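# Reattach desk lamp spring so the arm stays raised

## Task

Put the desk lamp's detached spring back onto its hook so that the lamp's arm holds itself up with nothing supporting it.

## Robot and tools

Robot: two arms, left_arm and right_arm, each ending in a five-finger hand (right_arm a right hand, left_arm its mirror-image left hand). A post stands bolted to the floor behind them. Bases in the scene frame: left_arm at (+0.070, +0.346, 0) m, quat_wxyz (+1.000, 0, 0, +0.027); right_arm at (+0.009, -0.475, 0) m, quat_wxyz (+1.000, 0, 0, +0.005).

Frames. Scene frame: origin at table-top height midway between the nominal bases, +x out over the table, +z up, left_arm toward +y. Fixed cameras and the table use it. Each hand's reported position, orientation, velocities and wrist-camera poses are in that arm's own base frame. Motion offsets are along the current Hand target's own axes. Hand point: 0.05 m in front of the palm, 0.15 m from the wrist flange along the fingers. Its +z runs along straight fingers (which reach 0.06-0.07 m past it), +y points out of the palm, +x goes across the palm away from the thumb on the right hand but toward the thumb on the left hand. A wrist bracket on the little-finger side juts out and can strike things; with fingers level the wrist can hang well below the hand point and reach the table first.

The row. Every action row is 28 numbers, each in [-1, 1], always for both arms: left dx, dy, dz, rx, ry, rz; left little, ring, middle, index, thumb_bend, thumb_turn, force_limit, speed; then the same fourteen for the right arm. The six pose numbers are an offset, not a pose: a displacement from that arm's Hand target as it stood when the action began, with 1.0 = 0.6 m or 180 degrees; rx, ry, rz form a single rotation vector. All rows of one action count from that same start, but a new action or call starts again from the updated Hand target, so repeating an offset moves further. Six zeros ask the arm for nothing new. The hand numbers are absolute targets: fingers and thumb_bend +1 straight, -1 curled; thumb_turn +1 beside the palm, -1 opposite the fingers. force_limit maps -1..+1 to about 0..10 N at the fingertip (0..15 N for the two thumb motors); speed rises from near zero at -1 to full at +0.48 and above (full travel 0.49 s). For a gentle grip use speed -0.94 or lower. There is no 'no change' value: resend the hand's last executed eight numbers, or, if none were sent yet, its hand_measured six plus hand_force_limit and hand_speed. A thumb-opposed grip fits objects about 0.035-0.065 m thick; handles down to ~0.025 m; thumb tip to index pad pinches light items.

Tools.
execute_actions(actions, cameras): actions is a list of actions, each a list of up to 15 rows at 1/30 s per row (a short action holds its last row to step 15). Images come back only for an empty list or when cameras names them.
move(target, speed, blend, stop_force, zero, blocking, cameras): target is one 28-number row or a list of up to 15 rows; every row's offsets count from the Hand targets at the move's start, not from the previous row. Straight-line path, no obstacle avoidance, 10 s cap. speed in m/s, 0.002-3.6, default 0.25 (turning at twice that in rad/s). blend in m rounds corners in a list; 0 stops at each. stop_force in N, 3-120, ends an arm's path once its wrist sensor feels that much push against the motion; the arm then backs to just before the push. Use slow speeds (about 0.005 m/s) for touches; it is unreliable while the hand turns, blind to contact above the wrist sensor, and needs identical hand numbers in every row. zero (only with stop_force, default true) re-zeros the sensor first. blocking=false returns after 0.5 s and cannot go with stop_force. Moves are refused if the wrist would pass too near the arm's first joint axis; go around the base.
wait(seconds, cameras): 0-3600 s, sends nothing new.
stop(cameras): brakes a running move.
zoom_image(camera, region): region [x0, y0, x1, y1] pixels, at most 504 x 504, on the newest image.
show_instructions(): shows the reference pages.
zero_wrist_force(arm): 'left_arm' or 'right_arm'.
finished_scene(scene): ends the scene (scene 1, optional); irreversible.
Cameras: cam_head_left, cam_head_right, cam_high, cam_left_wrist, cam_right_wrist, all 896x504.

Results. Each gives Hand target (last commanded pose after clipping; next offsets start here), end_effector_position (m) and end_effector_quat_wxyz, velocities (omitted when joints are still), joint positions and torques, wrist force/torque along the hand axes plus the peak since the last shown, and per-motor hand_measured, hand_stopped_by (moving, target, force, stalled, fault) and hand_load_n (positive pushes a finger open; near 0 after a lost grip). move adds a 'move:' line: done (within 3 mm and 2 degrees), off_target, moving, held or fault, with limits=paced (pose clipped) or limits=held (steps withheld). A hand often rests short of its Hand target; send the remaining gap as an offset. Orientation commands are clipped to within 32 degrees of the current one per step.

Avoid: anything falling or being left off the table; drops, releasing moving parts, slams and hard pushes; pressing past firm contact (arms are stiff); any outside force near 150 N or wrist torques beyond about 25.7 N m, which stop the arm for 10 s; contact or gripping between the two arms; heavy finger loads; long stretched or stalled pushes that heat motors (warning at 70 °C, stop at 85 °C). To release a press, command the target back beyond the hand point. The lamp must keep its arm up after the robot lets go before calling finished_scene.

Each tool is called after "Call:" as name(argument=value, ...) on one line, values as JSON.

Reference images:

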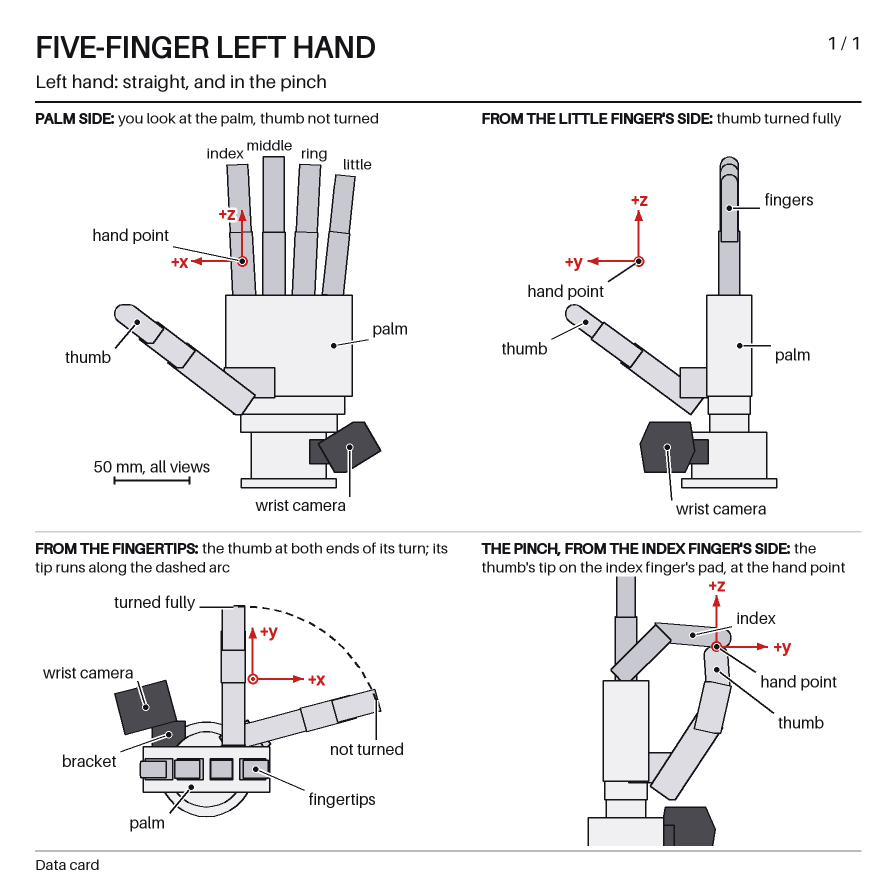

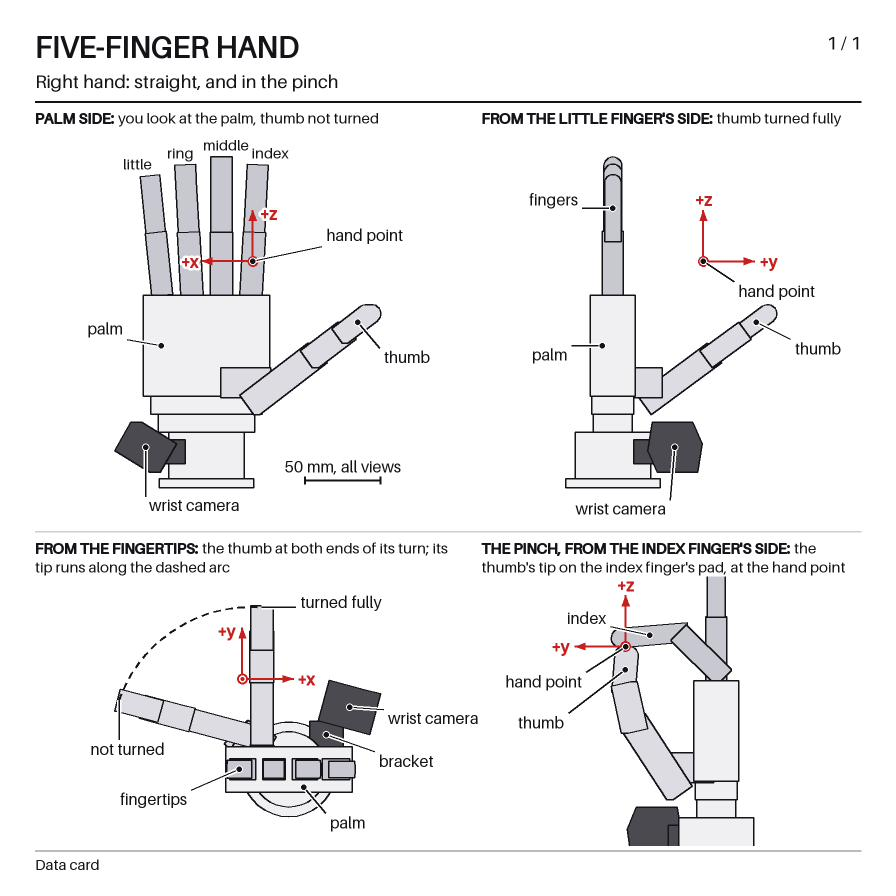

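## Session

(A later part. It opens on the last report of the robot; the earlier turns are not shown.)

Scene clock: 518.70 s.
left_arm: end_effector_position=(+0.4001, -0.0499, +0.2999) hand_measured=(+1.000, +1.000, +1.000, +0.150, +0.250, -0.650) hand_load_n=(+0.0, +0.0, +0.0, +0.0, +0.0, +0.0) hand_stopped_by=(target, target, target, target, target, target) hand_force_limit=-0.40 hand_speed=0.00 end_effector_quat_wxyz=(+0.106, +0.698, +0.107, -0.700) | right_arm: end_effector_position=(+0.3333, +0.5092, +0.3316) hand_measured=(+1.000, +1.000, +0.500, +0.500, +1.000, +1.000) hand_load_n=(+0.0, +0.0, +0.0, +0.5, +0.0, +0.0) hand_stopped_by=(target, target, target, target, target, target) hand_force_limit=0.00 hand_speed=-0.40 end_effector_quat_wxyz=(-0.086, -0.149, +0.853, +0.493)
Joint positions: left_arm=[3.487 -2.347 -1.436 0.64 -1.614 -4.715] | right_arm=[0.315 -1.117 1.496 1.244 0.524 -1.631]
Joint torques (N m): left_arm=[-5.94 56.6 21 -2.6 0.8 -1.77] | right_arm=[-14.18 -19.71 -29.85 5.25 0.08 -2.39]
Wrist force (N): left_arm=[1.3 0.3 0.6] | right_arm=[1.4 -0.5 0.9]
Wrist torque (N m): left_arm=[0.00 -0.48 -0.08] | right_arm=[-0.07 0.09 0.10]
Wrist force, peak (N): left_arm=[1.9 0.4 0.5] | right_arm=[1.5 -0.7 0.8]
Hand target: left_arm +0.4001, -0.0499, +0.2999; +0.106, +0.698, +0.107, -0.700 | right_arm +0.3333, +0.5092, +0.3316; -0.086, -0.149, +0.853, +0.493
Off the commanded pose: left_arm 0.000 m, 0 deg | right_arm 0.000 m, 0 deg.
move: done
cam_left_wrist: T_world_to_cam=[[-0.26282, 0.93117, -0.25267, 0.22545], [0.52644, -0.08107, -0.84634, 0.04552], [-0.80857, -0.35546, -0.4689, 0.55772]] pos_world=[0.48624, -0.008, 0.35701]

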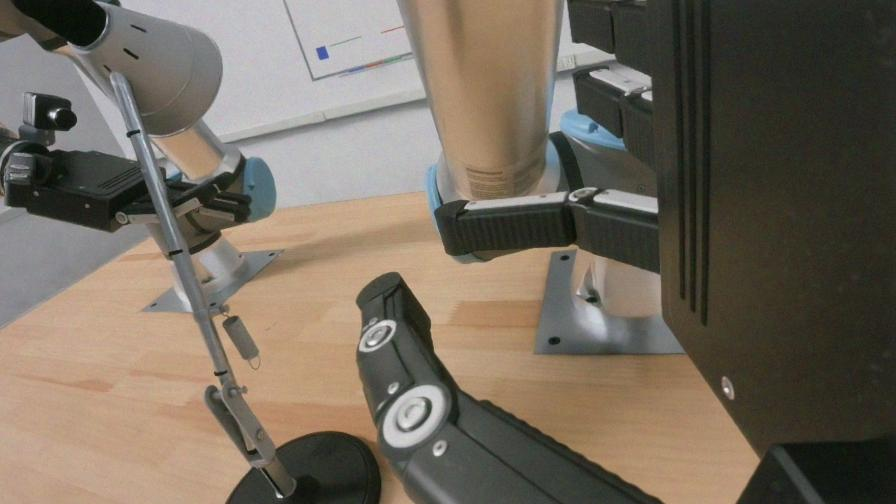

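Call:
move(target=[0.2017,0.1815,0.3067,0,0,0,1,1,1,0.15,0.25,-0.65,-0.4,0,0,0,0,0,0,0,1,1,0.5,0.5,1,1,0,-0.4], speed=0.15, cameras=["cam_left_wrist","cam_head_left"])

Scene clock: 549.27 s.
left_arm: end_effector_position=(+0.2565, -0.2084, +0.1790) hand_measured=(+1.000, +1.000, +1.000, +0.150, +0.250, -0.650) hand_load_n=(+0.0, +0.0, +0.0, +0.0, +0.0, +0.0) hand_stopped_by=(target, target, target, target, target, target) hand_force_limit=-0.40 hand_speed=0.00 end_effector_quat_wxyz=(+0.106, +0.698, +0.107, -0.700) | right_arm: end_effector_position=(+0.3333, +0.5092, +0.3316) hand_measured=(+1.000, +1.000, +0.500, +0.500, +1.000, +1.000) hand_load_n=(+0.0, +0.0, +0.0, +0.0, +0.0, +0.0) hand_stopped_by=(target, target, target, target, target, target) hand_force_limit=0.00 hand_speed=-0.40 end_effector_quat_wxyz=(-0.086, -0.149, +0.853, +0.493)
Joint positions: left_arm=[3.262 -2.35 -1.925 1.131 -1.389 -4.715] | right_arm=[0.315 -1.117 1.496 1.244 0.524 -1.631]
Joint torques (N m): left_arm=[-0.79 48.93 7.31 -1.26 -0.49 2.09] | right_arm=[-13.84 -19.43 -29.88 5.22 0.12 -2.25]
Wrist force (N): left_arm=[1.8 0.4 0.5] | right_arm=[1.4 -0.5 0.7]
Wrist torque (N m): left_arm=[0.02 -0.48 -0.08] | right_arm=[-0.06 0.09 0.10]
Wrist force, peak (N): left_arm=[2.4 0.9 1.5] | right_arm=[1.4 -0.6 1.0]
Hand target: left_arm +0.2565, -0.2084, +0.1790; +0.106, +0.698, +0.107, -0.700 | right_arm +0.3333, +0.5092, +0.3316; -0.086, -0.149, +0.853, +0.493
Off the commanded pose: left_arm 0.000 m, 0 deg | right_arm 0.000 m, 0 deg.
move: done
cam_left_wrist: T_world_to_cam=[[-0.2629, 0.93117, -0.2526, 0.30467], [0.52624, -0.08105, -0.84647, 0.00606], [-0.80868, -0.35546, -0.46871, 0.3286]] pos_world=[0.34264, -0.1664, 0.23611]
Images, in order (width x height): cam_head_left 896x504, cam_left_wrist 896x504.

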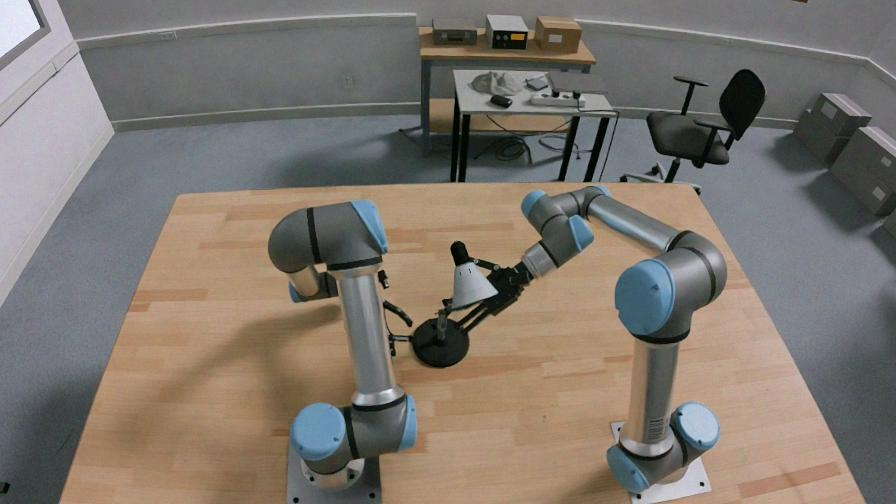

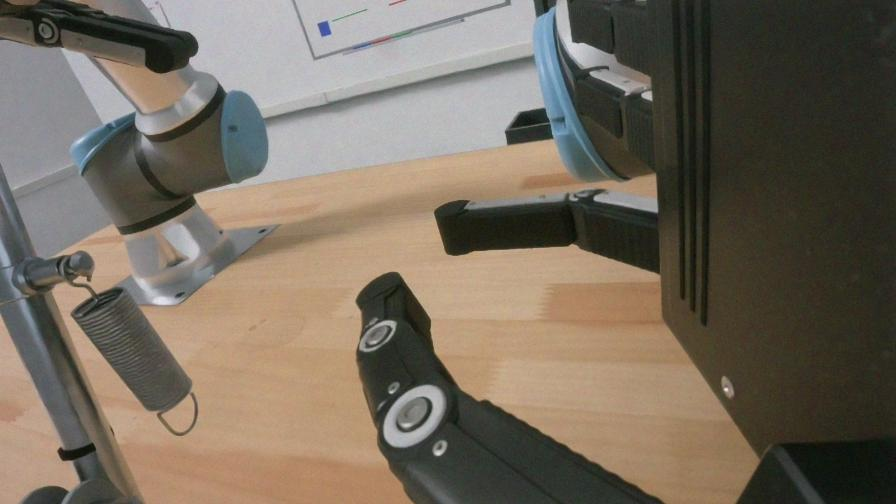

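Call:
execute_actions(actions=[])

Scene clock: 565.43 s.
left_arm: end_effector_position=(+0.2565, -0.2084, +0.1790) hand_measured=(+1.000, +1.000, +1.000, +0.150, +0.250, -0.650) hand_load_n=(+0.0, +0.0, +0.0, +0.0, +0.0, +0.0) hand_stopped_by=(target, target, target, target, target, target) hand_force_limit=-0.40 hand_speed=0.00 end_effector_quat_wxyz=(+0.106, +0.698, +0.107, -0.700) | right_arm: end_effector_position=(+0.3333, +0.5092, +0.3316) hand_measured=(+1.000, +1.000, +0.500, +0.500, +1.000, +1.000) hand_load_n=(+0.0, +0.0, +0.0, +0.5, +0.0, +0.0) hand_stopped_by=(target, target, target, target, target, target) hand_force_limit=0.00 hand_speed=-0.40 end_effector_quat_wxyz=(-0.086, -0.149, +0.853, +0.493)
Joint positions: left_arm=[3.262 -2.35 -1.925 1.131 -1.389 -4.715] | right_arm=[0.315 -1.117 1.496 1.244 0.524 -1.631]
Joint velocities: within noise
Joint torques (N m): left_arm=[-5.09 49 0.23 0.07 0.91 1.3] | right_arm=[-13.47 -19.56 -29.74 5.24 0.1 -2.27]
Motor temperatures (°C): left_arm=[34 29 24 38 31 35] | right_arm=[33 34 25 33 35 43]
Wrist force (N): left_arm=[1.7 0.5 0.1] | right_arm=[1.2 -0.5 0.7]
Wrist torque (N m): left_arm=[0.05 -0.47 -0.10] | right_arm=[-0.07 0.12 0.09]
Wrist force, peak (N): left_arm=[1.9 0.4 0.2] | right_arm=[1.6 -0.3 0.8]
Hand target: left_arm +0.2565, -0.2084, +0.1790; +0.106, +0.698, +0.107, -0.700 | right_arm +0.3333, +0.5092, +0.3316; -0.086, -0.149, +0.853, +0.493
Off the commanded pose: left_arm 0.000 m, 0 deg | right_arm 0.000 m, 0 deg.
camera_calibration:
cam_left_wrist: T_world_to_cam=[[-0.26282, 0.93117, -0.25267, 0.30475], [0.52644, -0.08107, -0.84634, 0.00594], [-0.80857, -0.35546, -0.4689, 0.32858]] pos_world=[0.34264, -0.1665, 0.23611]
cam_right_wrist: T_world_to_cam=[[-0.37024, 0.38257, 0.8465, -0.34918], [0.91506, -0.00671, 0.40326, -0.42957], [0.15996, 0.9239, -0.34759, -0.29127]] pos_world=[0.31039, 0.39981, 0.36757]

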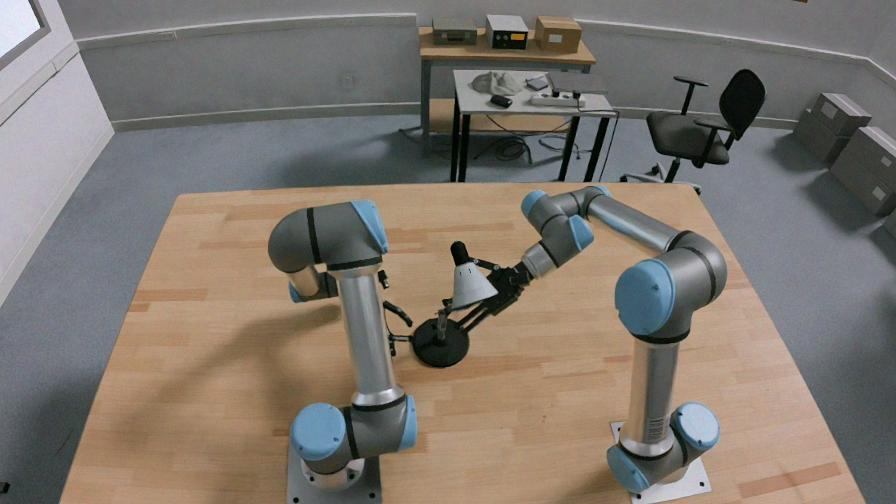

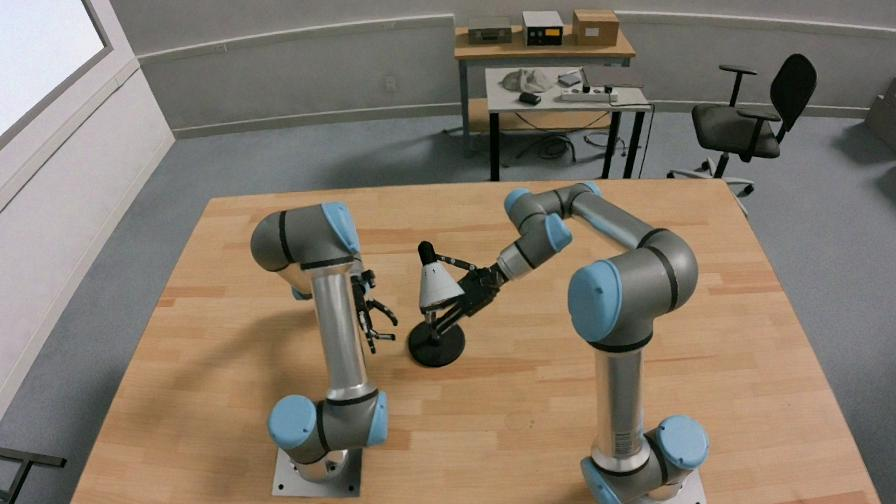

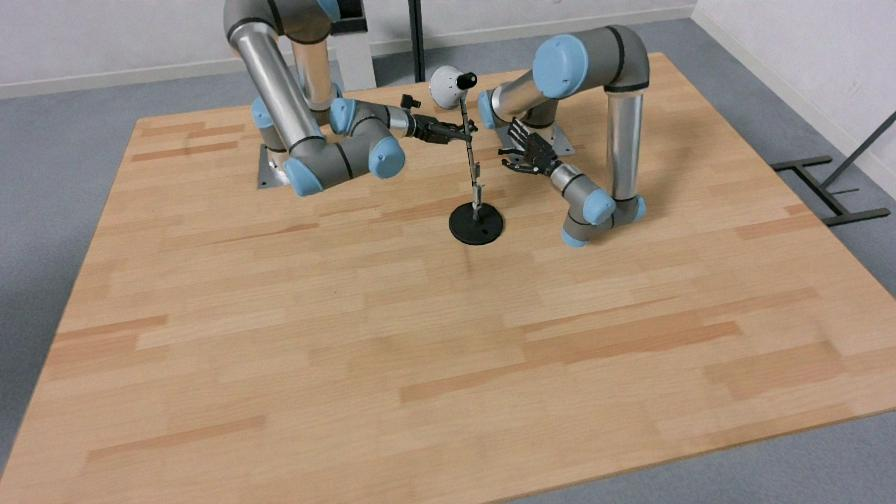

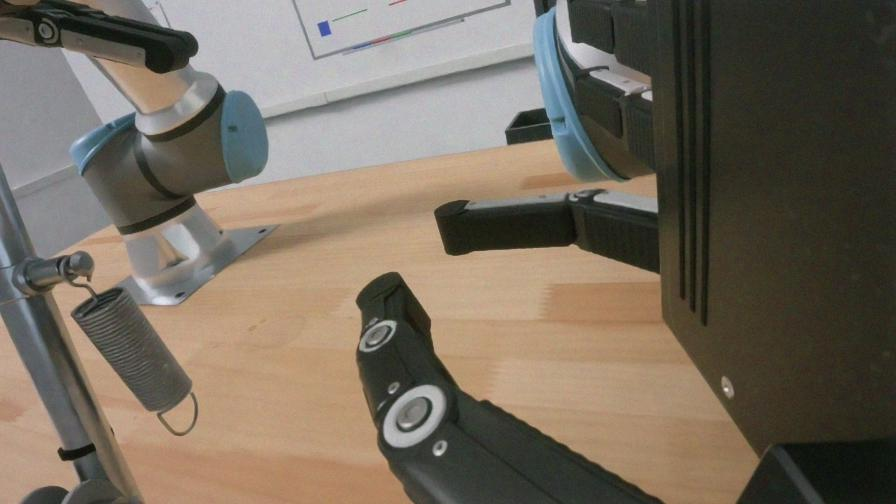

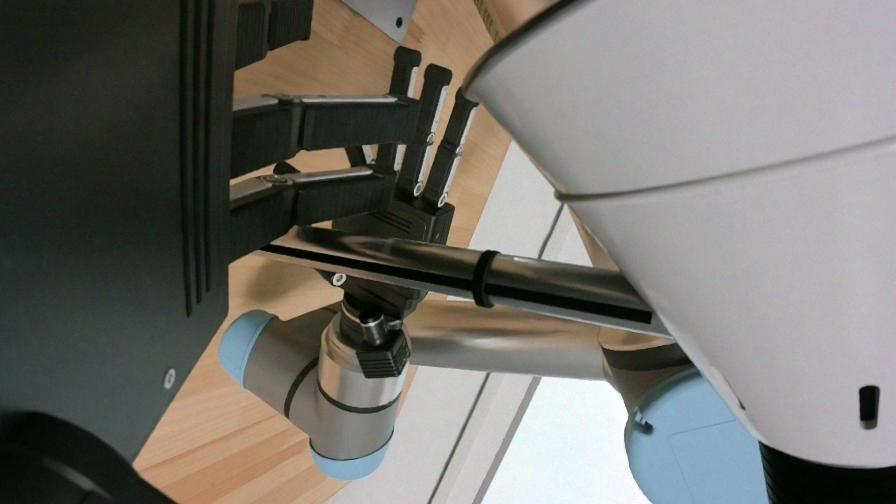

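Call:
zoom_image(camera="cam_left_wrist", region=[0, 230, 240, 504])

Scaled by 1.839.

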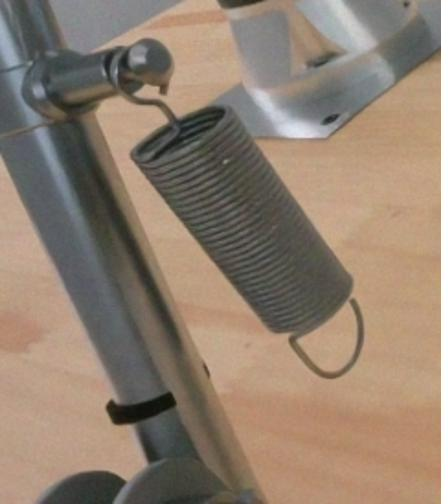

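Call:
zoom_image(camera="cam_left_wrist", region=[130, 370, 220, 450])

Call:
zoom_image(camera="cam_left_wrist", region=[20, 235, 130, 335])

Scaled by 5.600.

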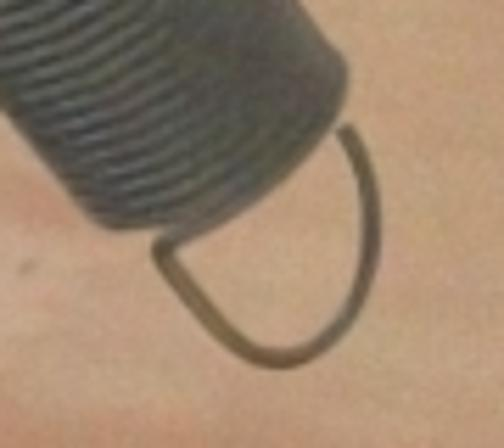

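Scaled by 4.582.

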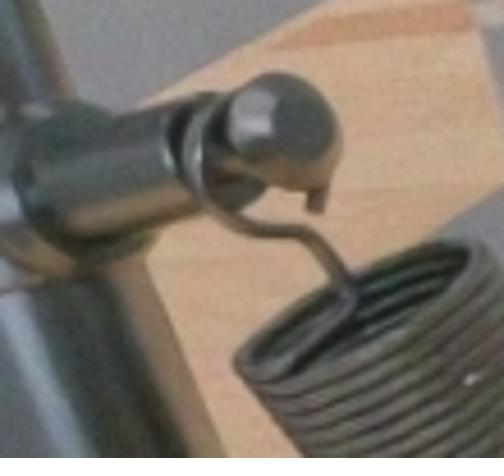

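Call:
zoom_image(camera="cam_high", region=[450, 150, 500, 200])

Call:
zoom_image(camera="cam_head_left", region=[410, 290, 470, 350])

Scaled by 10.080.

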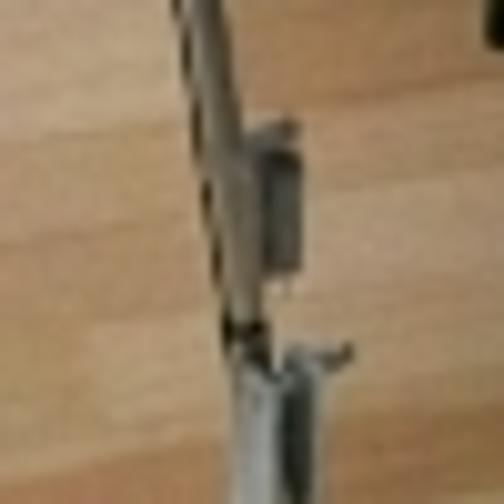

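Scaled by 8.400.

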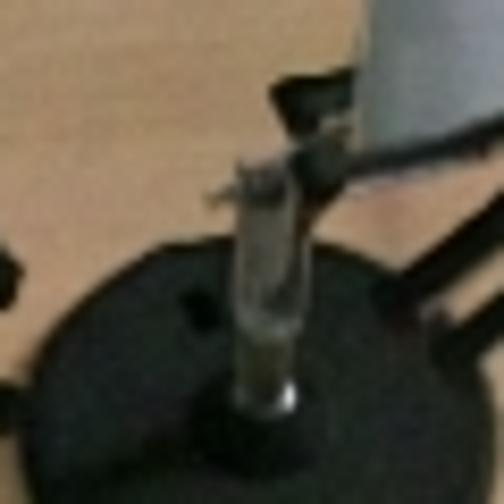

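Call:
move(target=[0.0093,0.0075,-0.0098,0.0436,0.0756,0.3314,1,1,1,0.25,0.2,-0.65,-0.4,0,0,0,0,0,0,0,1,1,0.5,0.5,1,1,0,-0.4], speed=0.12, cameras=["cam_left_wrist","cam_high","cam_head_left"])

Scene clock: 739.43 s.
left_arm: end_effector_position=(+0.2634, -0.2110, +0.1733) hand_measured=(+1.000, +1.000, +1.000, +0.250, +0.200, -0.650) hand_load_n=(+0.0, +0.0, +0.0, +0.0, +0.0, +0.0) hand_stopped_by=(target, target, target, target, target, target) hand_force_limit=-0.40 hand_speed=0.00 end_effector_quat_wxyz=(+0.380, +0.739, -0.288, -0.477) | right_arm: end_effector_position=(+0.3333, +0.5092, +0.3316) hand_measured=(+1.000, +1.000, +0.500, +0.500, +1.000, +1.000) hand_load_n=(+0.0, +0.0, +0.0, +0.5, +0.0, +0.0) hand_stopped_by=(target, target, target, target, target, target) hand_force_limit=0.00 hand_speed=-0.40 end_effector_quat_wxyz=(-0.086, -0.149, +0.853, +0.493)
Joint positions: left_arm=[3.248 -2.398 -1.814 1.335 -1.382 -3.719] | right_arm=[0.315 -1.117 1.496 1.244 0.524 -1.631]
Joint torques (N m): left_arm=[-2.79 41.15 -0.16 -3.75 -1.2 -0.97] | right_arm=[-12.87 -20.25 -29.5 5.29 -0.05 -2.3]
Wrist force (N): left_arm=[1.0 -2.2 0.5] | right_arm=[1.4 -0.4 1.0]
Wrist torque (N m): left_arm=[-0.37 -0.25 0.29] | right_arm=[-0.06 0.10 0.10]
Wrist force, peak (N): left_arm=[1.3 -2.0 0.6] | right_arm=[1.5 -0.5 1.1]
Hand target: left_arm +0.2634, -0.2109, +0.1734; +0.380, +0.739, -0.288, -0.477 | right_arm +0.3333, +0.5092, +0.3316; -0.086, -0.149, +0.853, +0.493
Off the commanded pose: left_arm 0.000 m, 0 deg | right_arm 0.000 m, 0 deg.
move: done
cam_left_wrist: T_world_to_cam=[[0.18254, 0.33406, -0.92471, 0.18066], [0.74914, -0.65638, -0.08924, -0.31394], [-0.63677, -0.67644, -0.37007, 0.20052]] pos_world=[0.32989, -0.13077, 0.21325]
Images, in order (width x height): cam_head_left 896x504, cam_high 896x504, cam_left_wrist 896x504.

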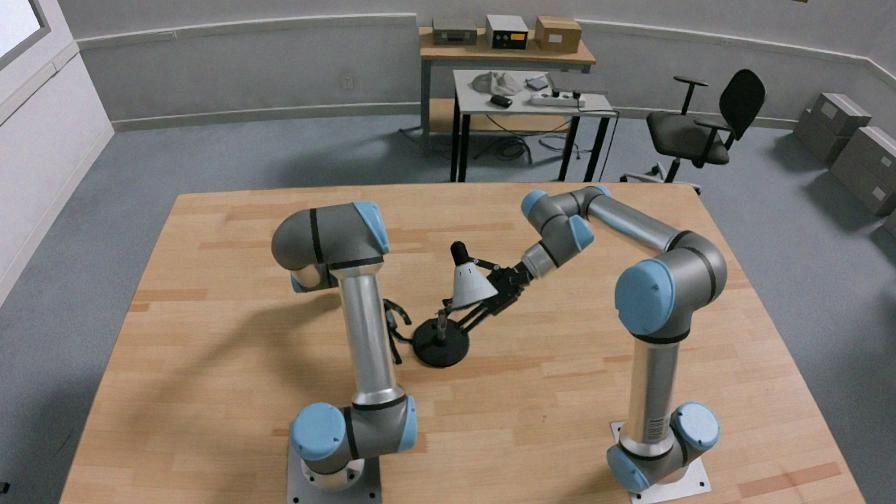

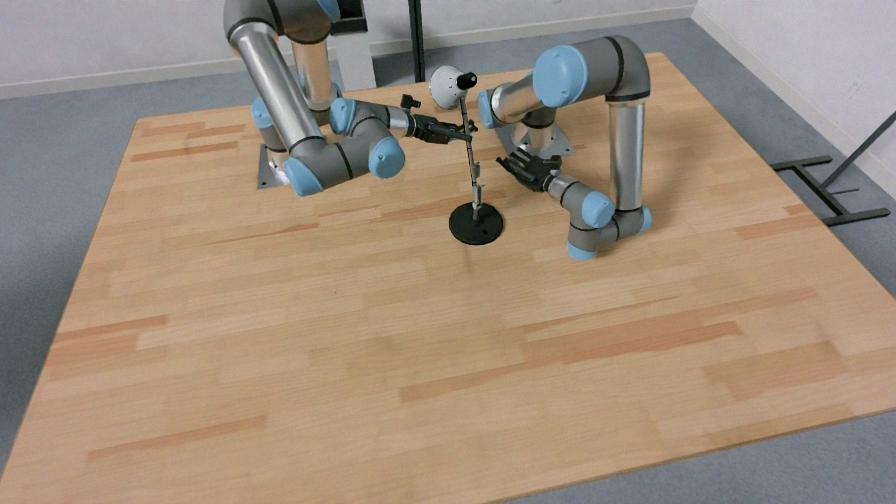

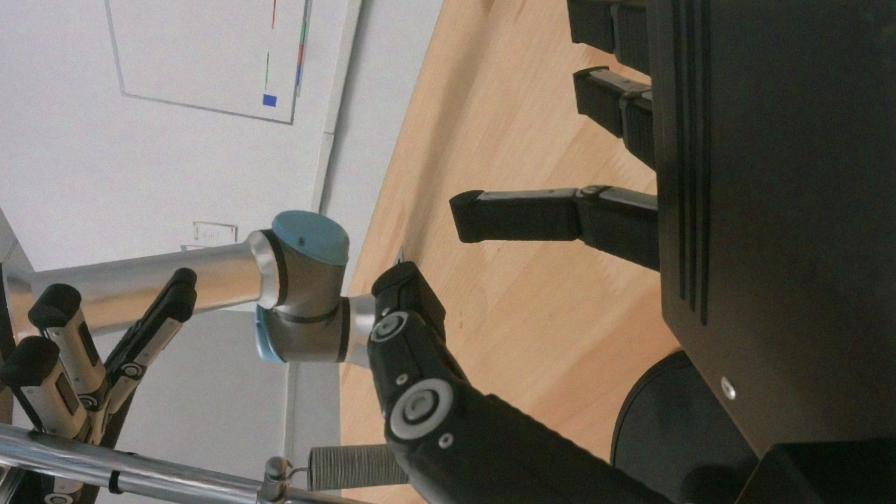

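Call:
zoom_image(camera="cam_left_wrist", region=[240, 404, 420, 504])

Scaled by 2.800.

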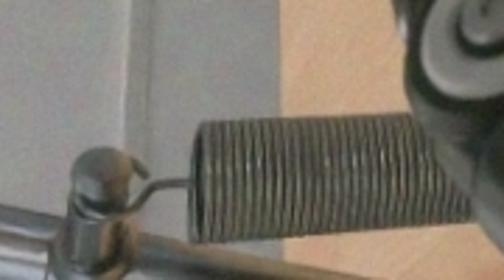

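Call:
move(target=[0.0866,0.05,0,0,0,0,1,1,1,0.25,0.25,-0.65,-0.4,0,0,0,0,0,0,0,1,1,0.5,0.5,1,1,0,-0.4], speed=0.1, cameras=["cam_left_wrist"])

Scene clock: 750.80 s.
left_arm: end_effector_position=(+0.2813, -0.2682, +0.1732) hand_measured=(+1.000, +1.000, +1.000, +0.250, +0.250, -0.650) hand_load_n=(+0.0, +0.0, +0.0, +0.0, -0.5, +0.0) hand_stopped_by=(target, target, target, target, target, target) hand_force_limit=-0.40 hand_speed=0.00 end_effector_quat_wxyz=(+0.380, +0.739, -0.288, -0.477) | right_arm: end_effector_position=(+0.3333, +0.5092, +0.3316) hand_measured=(+1.000, +1.000, +0.500, +0.500, +1.000, +1.000) hand_load_n=(+0.0, +0.0, +0.0, +0.5, +0.0, +0.0) hand_stopped_by=(target, target, target, target, target, target) hand_force_limit=0.00 hand_speed=-0.40 end_effector_quat_wxyz=(-0.086, -0.149, +0.853, +0.493)
Joint positions: left_arm=[3.13 -2.436 -1.714 1.281 -1.268 -3.751] | right_arm=[0.315 -1.117 1.496 1.244 0.524 -1.631]
Joint torques (N m): left_arm=[5.95 53.57 1.81 -0.36 -1.2 1.87] | right_arm=[-13.09 -20 -29.72 5.24 -0.14 -2.25]
Wrist force (N): left_arm=[0.9 -1.5 0.8] | right_arm=[1.1 -0.3 0.9]
Wrist torque (N m): left_arm=[-0.31 -0.25 0.24] | right_arm=[-0.05 0.14 0.08]
Wrist force, peak (N): left_arm=[1.0 -2.3 0.6] | right_arm=[1.4 -0.6 1.0]
Hand target: left_arm +0.2812, -0.2682, +0.1732; +0.380, +0.739, -0.288, -0.477 | right_arm +0.3333, +0.5092, +0.3316; -0.086, -0.149, +0.853, +0.493
Off the commanded pose: left_arm 0.000 m, 0 deg | right_arm 0.000 m, 0 deg.
move: done
cam_left_wrist: T_world_to_cam=[[0.18228, 0.33415, -0.92473, 0.19657], [0.74913, -0.65635, -0.08951, -0.36483], [-0.63685, -0.67642, -0.36996, 0.17307]] pos_world=[0.34769, -0.18807, 0.21315]

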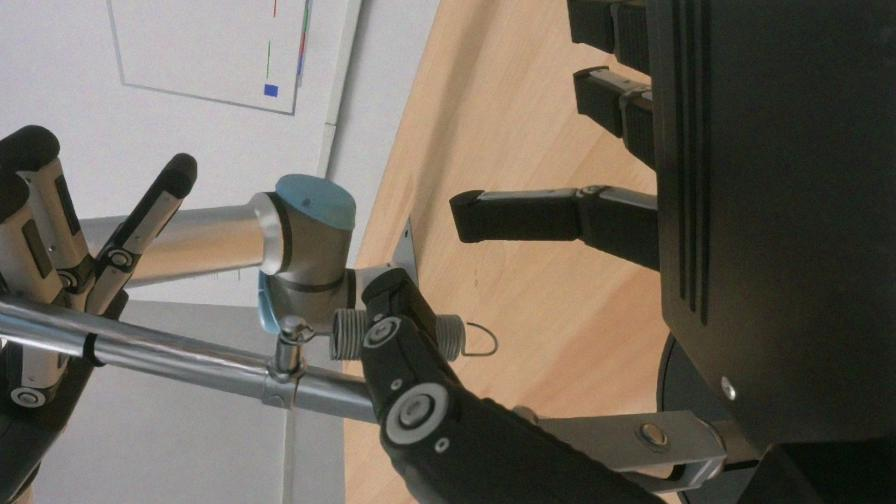

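Call:
zoom_image(camera="cam_left_wrist", region=[260, 290, 560, 460])

Call:
zoom_image(camera="cam_left_wrist", region=[430, 300, 560, 430])

Scaled by 1.680.

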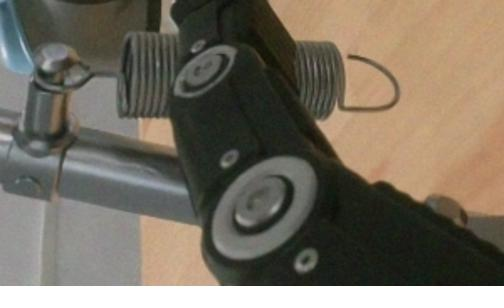

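Scaled by 3.877.

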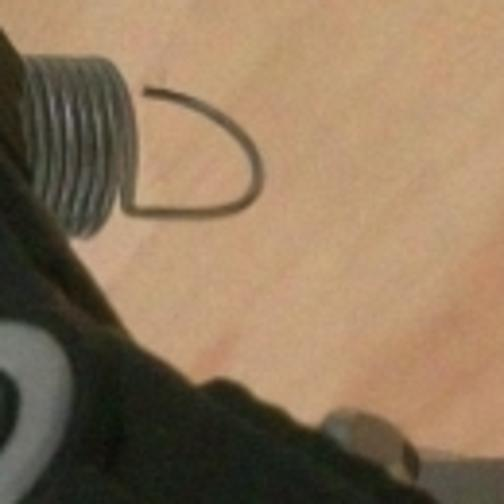

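Call:
move(target=[0,0,0,0,0,0,1,1,1,0.0,0.0,-0.65,-0.4,0,0,0,0,0,0,0,1,1,0.5,0.5,1,1,0,-0.4], speed=0.1, cameras=["cam_left_wrist"])

Scene clock: 768.10 s.
left_arm: end_effector_position=(+0.2812, -0.2682, +0.1732) hand_measured=(+1.000, +1.000, +1.000, +0.000, +0.000, -0.650) hand_load_n=(+0.0, +0.0, +0.0, +0.0, +0.0, +0.0) hand_stopped_by=(target, target, target, target, target, target) hand_force_limit=-0.40 hand_speed=0.00 end_effector_quat_wxyz=(+0.380, +0.739, -0.288, -0.477) | right_arm: end_effector_position=(+0.3333, +0.5092, +0.3316) hand_measured=(+1.000, +1.000, +0.500, +0.500, +1.000, +1.000) hand_load_n=(+0.0, +0.0, +0.0, +0.0, +0.0, +0.0) hand_stopped_by=(target, target, target, target, target, target) hand_force_limit=0.00 hand_speed=-0.40 end_effector_quat_wxyz=(-0.086, -0.149, +0.853, +0.493)
Joint positions: left_arm=[3.13 -2.436 -1.714 1.281 -1.268 -3.751] | right_arm=[0.315 -1.117 1.496 1.244 0.524 -1.631]
Joint torques (N m): left_arm=[-4.98 52.94 15.22 -0.57 0.87 1.99] | right_arm=[-12.67 -20.53 -29.81 5.17 -0.02 -2.27]
Wrist force (N): left_arm=[1.1 -1.7 0.6] | right_arm=[1.1 -0.6 0.9]
Wrist torque (N m): left_arm=[-0.33 -0.28 0.24] | right_arm=[-0.09 0.13 0.08]
Wrist force, peak (N): left_arm=[1.3 -1.7 1.1] | right_arm=[1.4 -0.6 1.0]
Hand target: left_arm +0.2812, -0.2682, +0.1732; +0.380, +0.739, -0.288, -0.477 | right_arm +0.3333, +0.5092, +0.3316; -0.086, -0.149, +0.853, +0.493
Off the commanded pose: left_arm 0.000 m, 0 deg | right_arm 0.000 m, 0 deg.
move: done
cam_left_wrist: T_world_to_cam=[[0.18247, 0.33396, -0.92476, 0.19648], [0.74917, -0.65634, -0.0892, -0.36491], [-0.63675, -0.67652, -0.36996, 0.17301]] pos_world=[0.34769, -0.18807, 0.21315]

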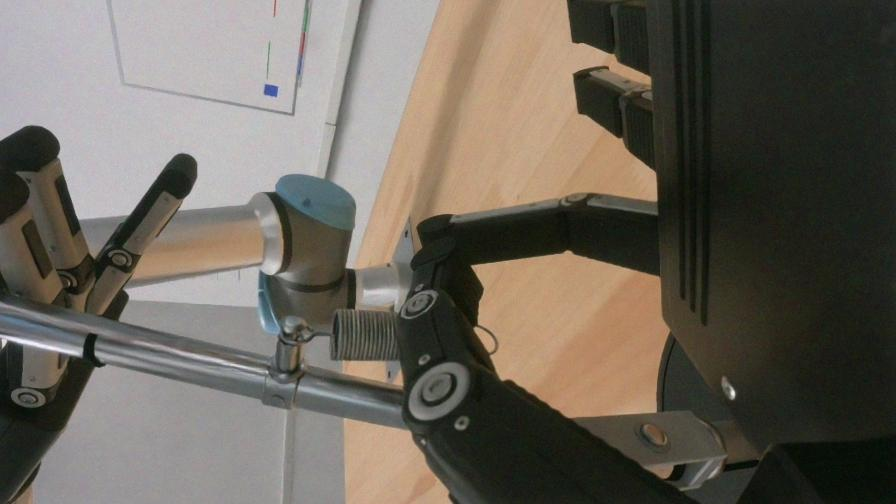

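Call:
zoom_image(camera="cam_left_wrist", region=[380, 180, 580, 340])

Scaled by 2.520.

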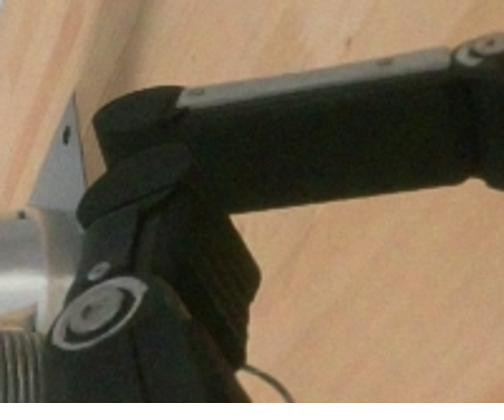

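Call:
move(target=[0,0,0,0,0,0,1,1,1,0.0,0.0,-0.5,-0.4,0,0,0,0,0,0,0,1,1,0.5,0.5,1,1,0,-0.4], speed=0.1, cameras=["cam_left_wrist"])

Call:
zoom_image(camera="cam_left_wrist", region=[380, 180, 580, 340])

Scene clock: 780.50 s.
left_arm: end_effector_position=(+0.2812, -0.2682, +0.1732) hand_measured=(+1.000, +1.000, +1.000, +0.000, +0.000, -0.500) hand_load_n=(+0.0, +0.0, +0.0, +0.0, +0.0, +0.0) hand_stopped_by=(target, target, target, target, target, target) hand_force_limit=-0.40 hand_speed=0.00 end_effector_quat_wxyz=(+0.380, +0.739, -0.288, -0.477) | right_arm: end_effector_position=(+0.3333, +0.5092, +0.3316) hand_measured=(+1.000, +1.000, +0.500, +0.500, +1.000, +1.000) hand_load_n=(+0.0, +0.0, +0.5, +0.5, +0.0, +0.0) hand_stopped_by=(target, target, target, target, target, target) hand_force_limit=0.00 hand_speed=-0.40 end_effector_quat_wxyz=(-0.086, -0.149, +0.853, +0.493)
Joint positions: left_arm=[3.13 -2.436 -1.714 1.281 -1.268 -3.751] | right_arm=[0.315 -1.117 1.496 1.244 0.524 -1.631]
Joint torques (N m): left_arm=[-3.84 52.79 13.95 -2.33 0.88 1.99] | right_arm=[-12.27 -20.51 -30.13 5.15 -0.2 -2.31]
Wrist force (N): left_arm=[0.9 -1.4 0.9] | right_arm=[1.3 -0.7 0.8]
Wrist torque (N m): left_arm=[-0.30 -0.24 0.21] | right_arm=[-0.09 0.11 0.08]
Wrist force, peak (N): left_arm=[1.1 -1.8 1.0] | right_arm=[1.5 -0.4 1.1]
Hand target: left_arm +0.2812, -0.2682, +0.1732; +0.380, +0.739, -0.288, -0.477 | right_arm +0.3333, +0.5092, +0.3316; -0.086, -0.149, +0.853, +0.493
Off the commanded pose: left_arm 0.000 m, 0 deg | right_arm 0.000 m, 0 deg.
move: done
cam_left_wrist: T_world_to_cam=[[0.18247, 0.33396, -0.92476, 0.19648], [0.74917, -0.65634, -0.0892, -0.36491], [-0.63675, -0.67652, -0.36996, 0.17301]] pos_world=[0.34769, -0.18807, 0.21315]

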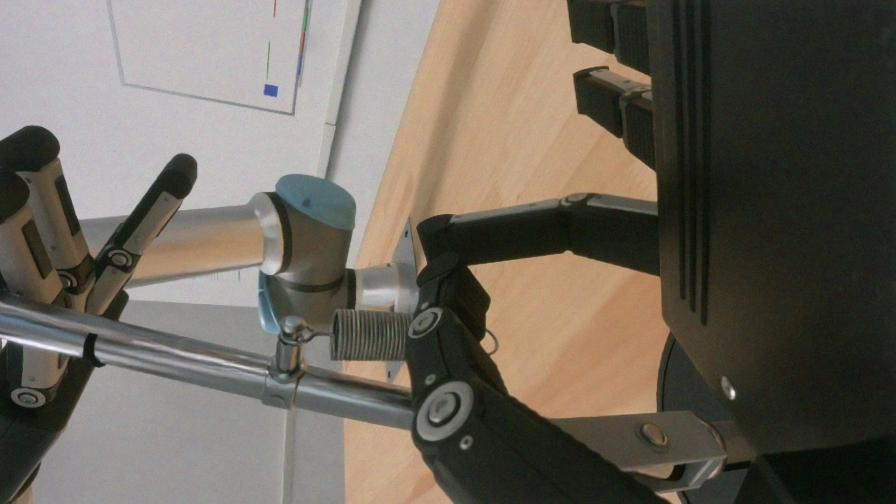

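Scaled by 2.520.

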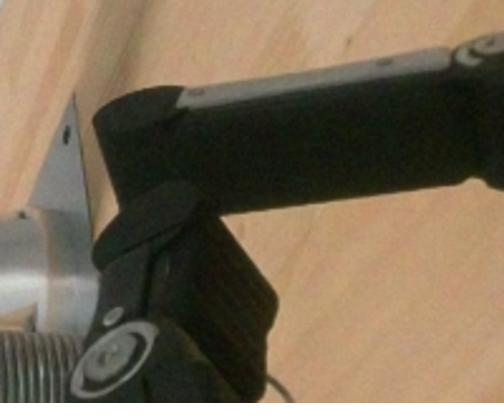

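Call:
move(target=[0,0,0,0,0,0,1,1,1,0.25,0.12,-0.5,-0.4,0,0,0,0,0,0,0,1,1,0.5,0.5,1,1,0,-0.4], speed=0.1, cameras=[])

Call:
move(target=[0.0213,0.013,0.0024,0,0,0,1,1,1,0.25,0.12,-0.5,-0.4,0,0,0,0,0,0,0,1,1,0.5,0.5,1,1,0,-0.4], speed=0.05, cameras=["cam_left_wrist"])

Call:
zoom_image(camera="cam_left_wrist", region=[280, 180, 580, 420])

Scene clock: 793.33 s.
left_arm: end_effector_position=(+0.2812, -0.2682, +0.1732) hand_measured=(+1.000, +1.000, +1.000, +0.250, +0.120, -0.500) hand_load_n=(+0.0, +0.0, +0.0, +0.0, +0.0, +0.0) hand_stopped_by=(target, target, target, target, target, target) hand_force_limit=-0.40 hand_speed=0.00 end_effector_quat_wxyz=(+0.380, +0.739, -0.288, -0.477) | right_arm: end_effector_position=(+0.3333, +0.5092, +0.3316) hand_measured=(+1.000, +1.000, +0.500, +0.500, +1.000, +1.000) hand_load_n=(+0.0, +0.0, +0.0, +0.0, +0.0, +0.0) hand_stopped_by=(target, target, target, target, target, target) hand_force_limit=0.00 hand_speed=-0.40 end_effector_quat_wxyz=(-0.086, -0.149, +0.853, +0.493)
Joint positions: left_arm=[3.13 -2.436 -1.714 1.281 -1.268 -3.751] | right_arm=[0.315 -1.117 1.496 1.244 0.524 -1.631]
Joint torques (N m): left_arm=[-3.3 52.22 12.64 -3.06 0.78 2.08] | right_arm=[-11.47 -20.44 -30.08 5.11 -0.2 -2.27]
Wrist force (N): left_arm=[1.1 -1.6 0.9] | right_arm=[1.3 -0.3 0.8]
Wrist torque (N m): left_arm=[-0.33 -0.28 0.24] | right_arm=[-0.05 0.11 0.09]
Wrist force, peak (N): left_arm=[1.3 -1.9 1.0] | right_arm=[1.2 -0.7 1.1]
Hand target: left_arm +0.2812, -0.2682, +0.1732; +0.380, +0.739, -0.288, -0.477 | right_arm +0.3333, +0.5092, +0.3316; -0.086, -0.149, +0.853, +0.493
Off the commanded pose: left_arm 0.000 m, 0 deg | right_arm 0.000 m, 0 deg.
move: done

Scene clock: 793.93 s.
left_arm: end_effector_position=(+0.2843, -0.2830, +0.1731) hand_measured=(+1.000, +1.000, +1.000, +0.250, +0.120, -0.500) hand_load_n=(+0.0, +0.0, +0.0, +0.0, +0.0, +0.0) hand_stopped_by=(target, target, target, target, target, target) hand_force_limit=-0.40 hand_speed=0.00 end_effector_quat_wxyz=(+0.380, +0.739, -0.288, -0.477) | right_arm: end_effector_position=(+0.3333, +0.5092, +0.3316) hand_measured=(+1.000, +1.000, +0.500, +0.500, +1.000, +1.000) hand_load_n=(+0.0, +0.0, +0.0, +0.5, +0.0, +0.0) hand_stopped_by=(target, target, target, target, target, target) hand_force_limit=0.00 hand_speed=-0.40 end_effector_quat_wxyz=(-0.086, -0.149, +0.853, +0.493)
Joint positions: left_arm=[3.101 -2.446 -1.689 1.269 -1.241 -3.759] | right_arm=[0.315 -1.117 1.496 1.244 0.524 -1.631]
Joint torques (N m): left_arm=[6.46 50.53 2.01 -0.41 -1.09 1.57] | right_arm=[-12.13 -20.17 -29.6 5.26 -0.16 -2.3]
Wrist force (N): left_arm=[1.1 -1.2 0.5] | right_arm=[1.1 -0.6 0.9]
Wrist torque (N m): left_arm=[-0.25 -0.31 0.25] | right_arm=[-0.09 0.13 0.08]
Wrist force, peak (N): left_arm=[0.7 -2.1 0.8] | right_arm=[1.4 -0.6 0.9]
Hand target: left_arm +0.2843, -0.2830, +0.1732; +0.380, +0.739, -0.288, -0.477 | right_arm +0.3333, +0.5092, +0.3316; -0.086, -0.149, +0.853, +0.493
Off the commanded pose: left_arm 0.000 m, 0 deg | right_arm 0.000 m, 0 deg.
move: done
cam_left_wrist: T_world_to_cam=[[0.18218, 0.33424, -0.92471, 0.20091], [0.74915, -0.65631, -0.08963, -0.37685], [-0.63685, -0.67642, -0.36996, 0.165]] pos_world=[0.3508, -0.20287, 0.21305]

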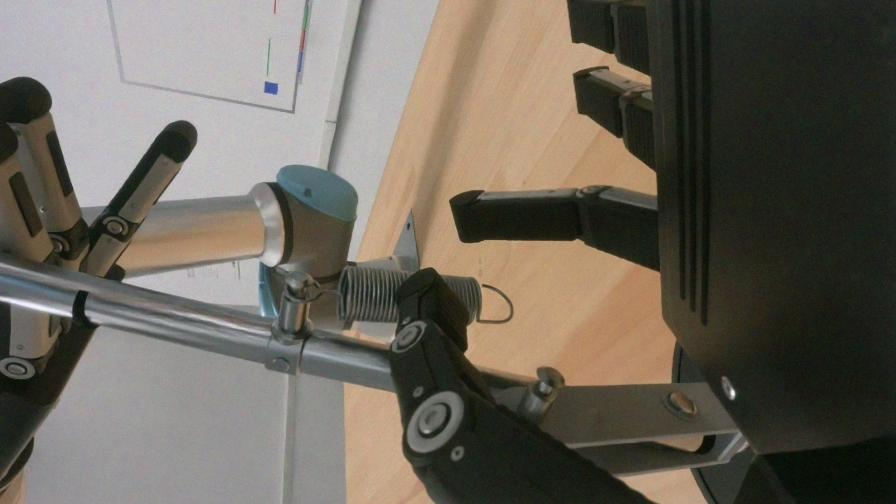

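Scaled by 1.680.

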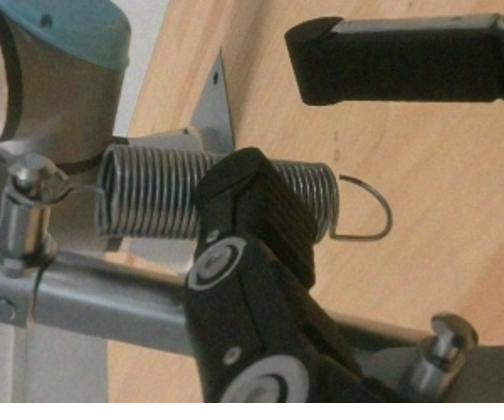

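Call:
move(target=[0.01516,0.00875,0,0,0,0,1,1,1,0.25,0.12,-0.5,-0.4,0,0,0,0,0,0,0,1,1,0.5,0.5,1,1,0,-0.4], speed=0.04, cameras=["cam_left_wrist"])

Call:
zoom_image(camera="cam_left_wrist", region=[280, 160, 600, 420])

Scene clock: 809.40 s.
left_arm: end_effector_position=(+0.2874, -0.2930, +0.1731) hand_measured=(+1.000, +1.000, +1.000, +0.250, +0.120, -0.500) hand_load_n=(+0.0, +0.0, +0.0, +0.0, +0.0, +0.0) hand_stopped_by=(target, target, target, target, target, target) hand_force_limit=-0.40 hand_speed=0.00 end_effector_quat_wxyz=(+0.380, +0.739, -0.288, -0.477) | right_arm: end_effector_position=(+0.3333, +0.5092, +0.3316) hand_measured=(+1.000, +1.000, +0.500, +0.500, +1.000, +1.000) hand_load_n=(+0.0, +0.0, +0.0, +0.5, +0.0, +0.0) hand_stopped_by=(target, target, target, target, target, target) hand_force_limit=0.00 hand_speed=-0.40 end_effector_quat_wxyz=(-0.086, -0.149, +0.853, +0.493)
Joint positions: left_arm=[3.082 -2.454 -1.668 1.258 -1.222 -3.765] | right_arm=[0.315 -1.117 1.496 1.244 0.524 -1.631]
Joint torques (N m): left_arm=[7.47 51.03 2.72 -0.51 -1.53 0.65] | right_arm=[-11.62 -20.59 -29.71 5.11 -0.24 -2.35]
Wrist force (N): left_arm=[1.1 -1.3 0.7] | right_arm=[1.1 -0.6 0.8]
Wrist torque (N m): left_arm=[-0.27 -0.32 0.26] | right_arm=[-0.08 0.14 0.08]
Wrist force, peak (N): left_arm=[1.1 -1.7 0.7] | right_arm=[1.5 -0.7 0.8]
Hand target: left_arm +0.2874, -0.2930, +0.1731; +0.380, +0.739, -0.288, -0.477 | right_arm +0.3333, +0.5092, +0.3316; -0.086, -0.149, +0.853, +0.493
Off the commanded pose: left_arm 0.000 m, 0 deg | right_arm 0.000 m, 0 deg.
move: done
cam_left_wrist: T_world_to_cam=[[0.18228, 0.33415, -0.92473, 0.20364], [0.74913, -0.65635, -0.08951, -0.38576], [-0.63685, -0.67642, -0.36996, 0.16021]] pos_world=[0.3539, -0.21287, 0.21305]

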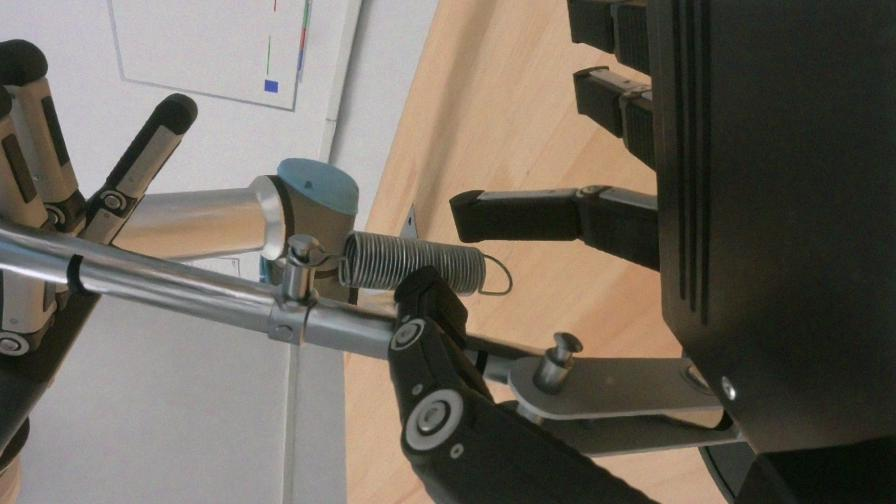

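Scaled by 1.575.

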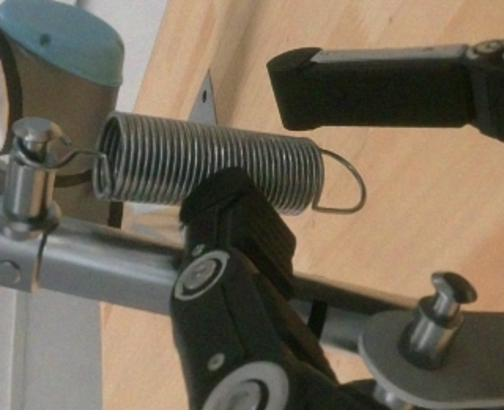

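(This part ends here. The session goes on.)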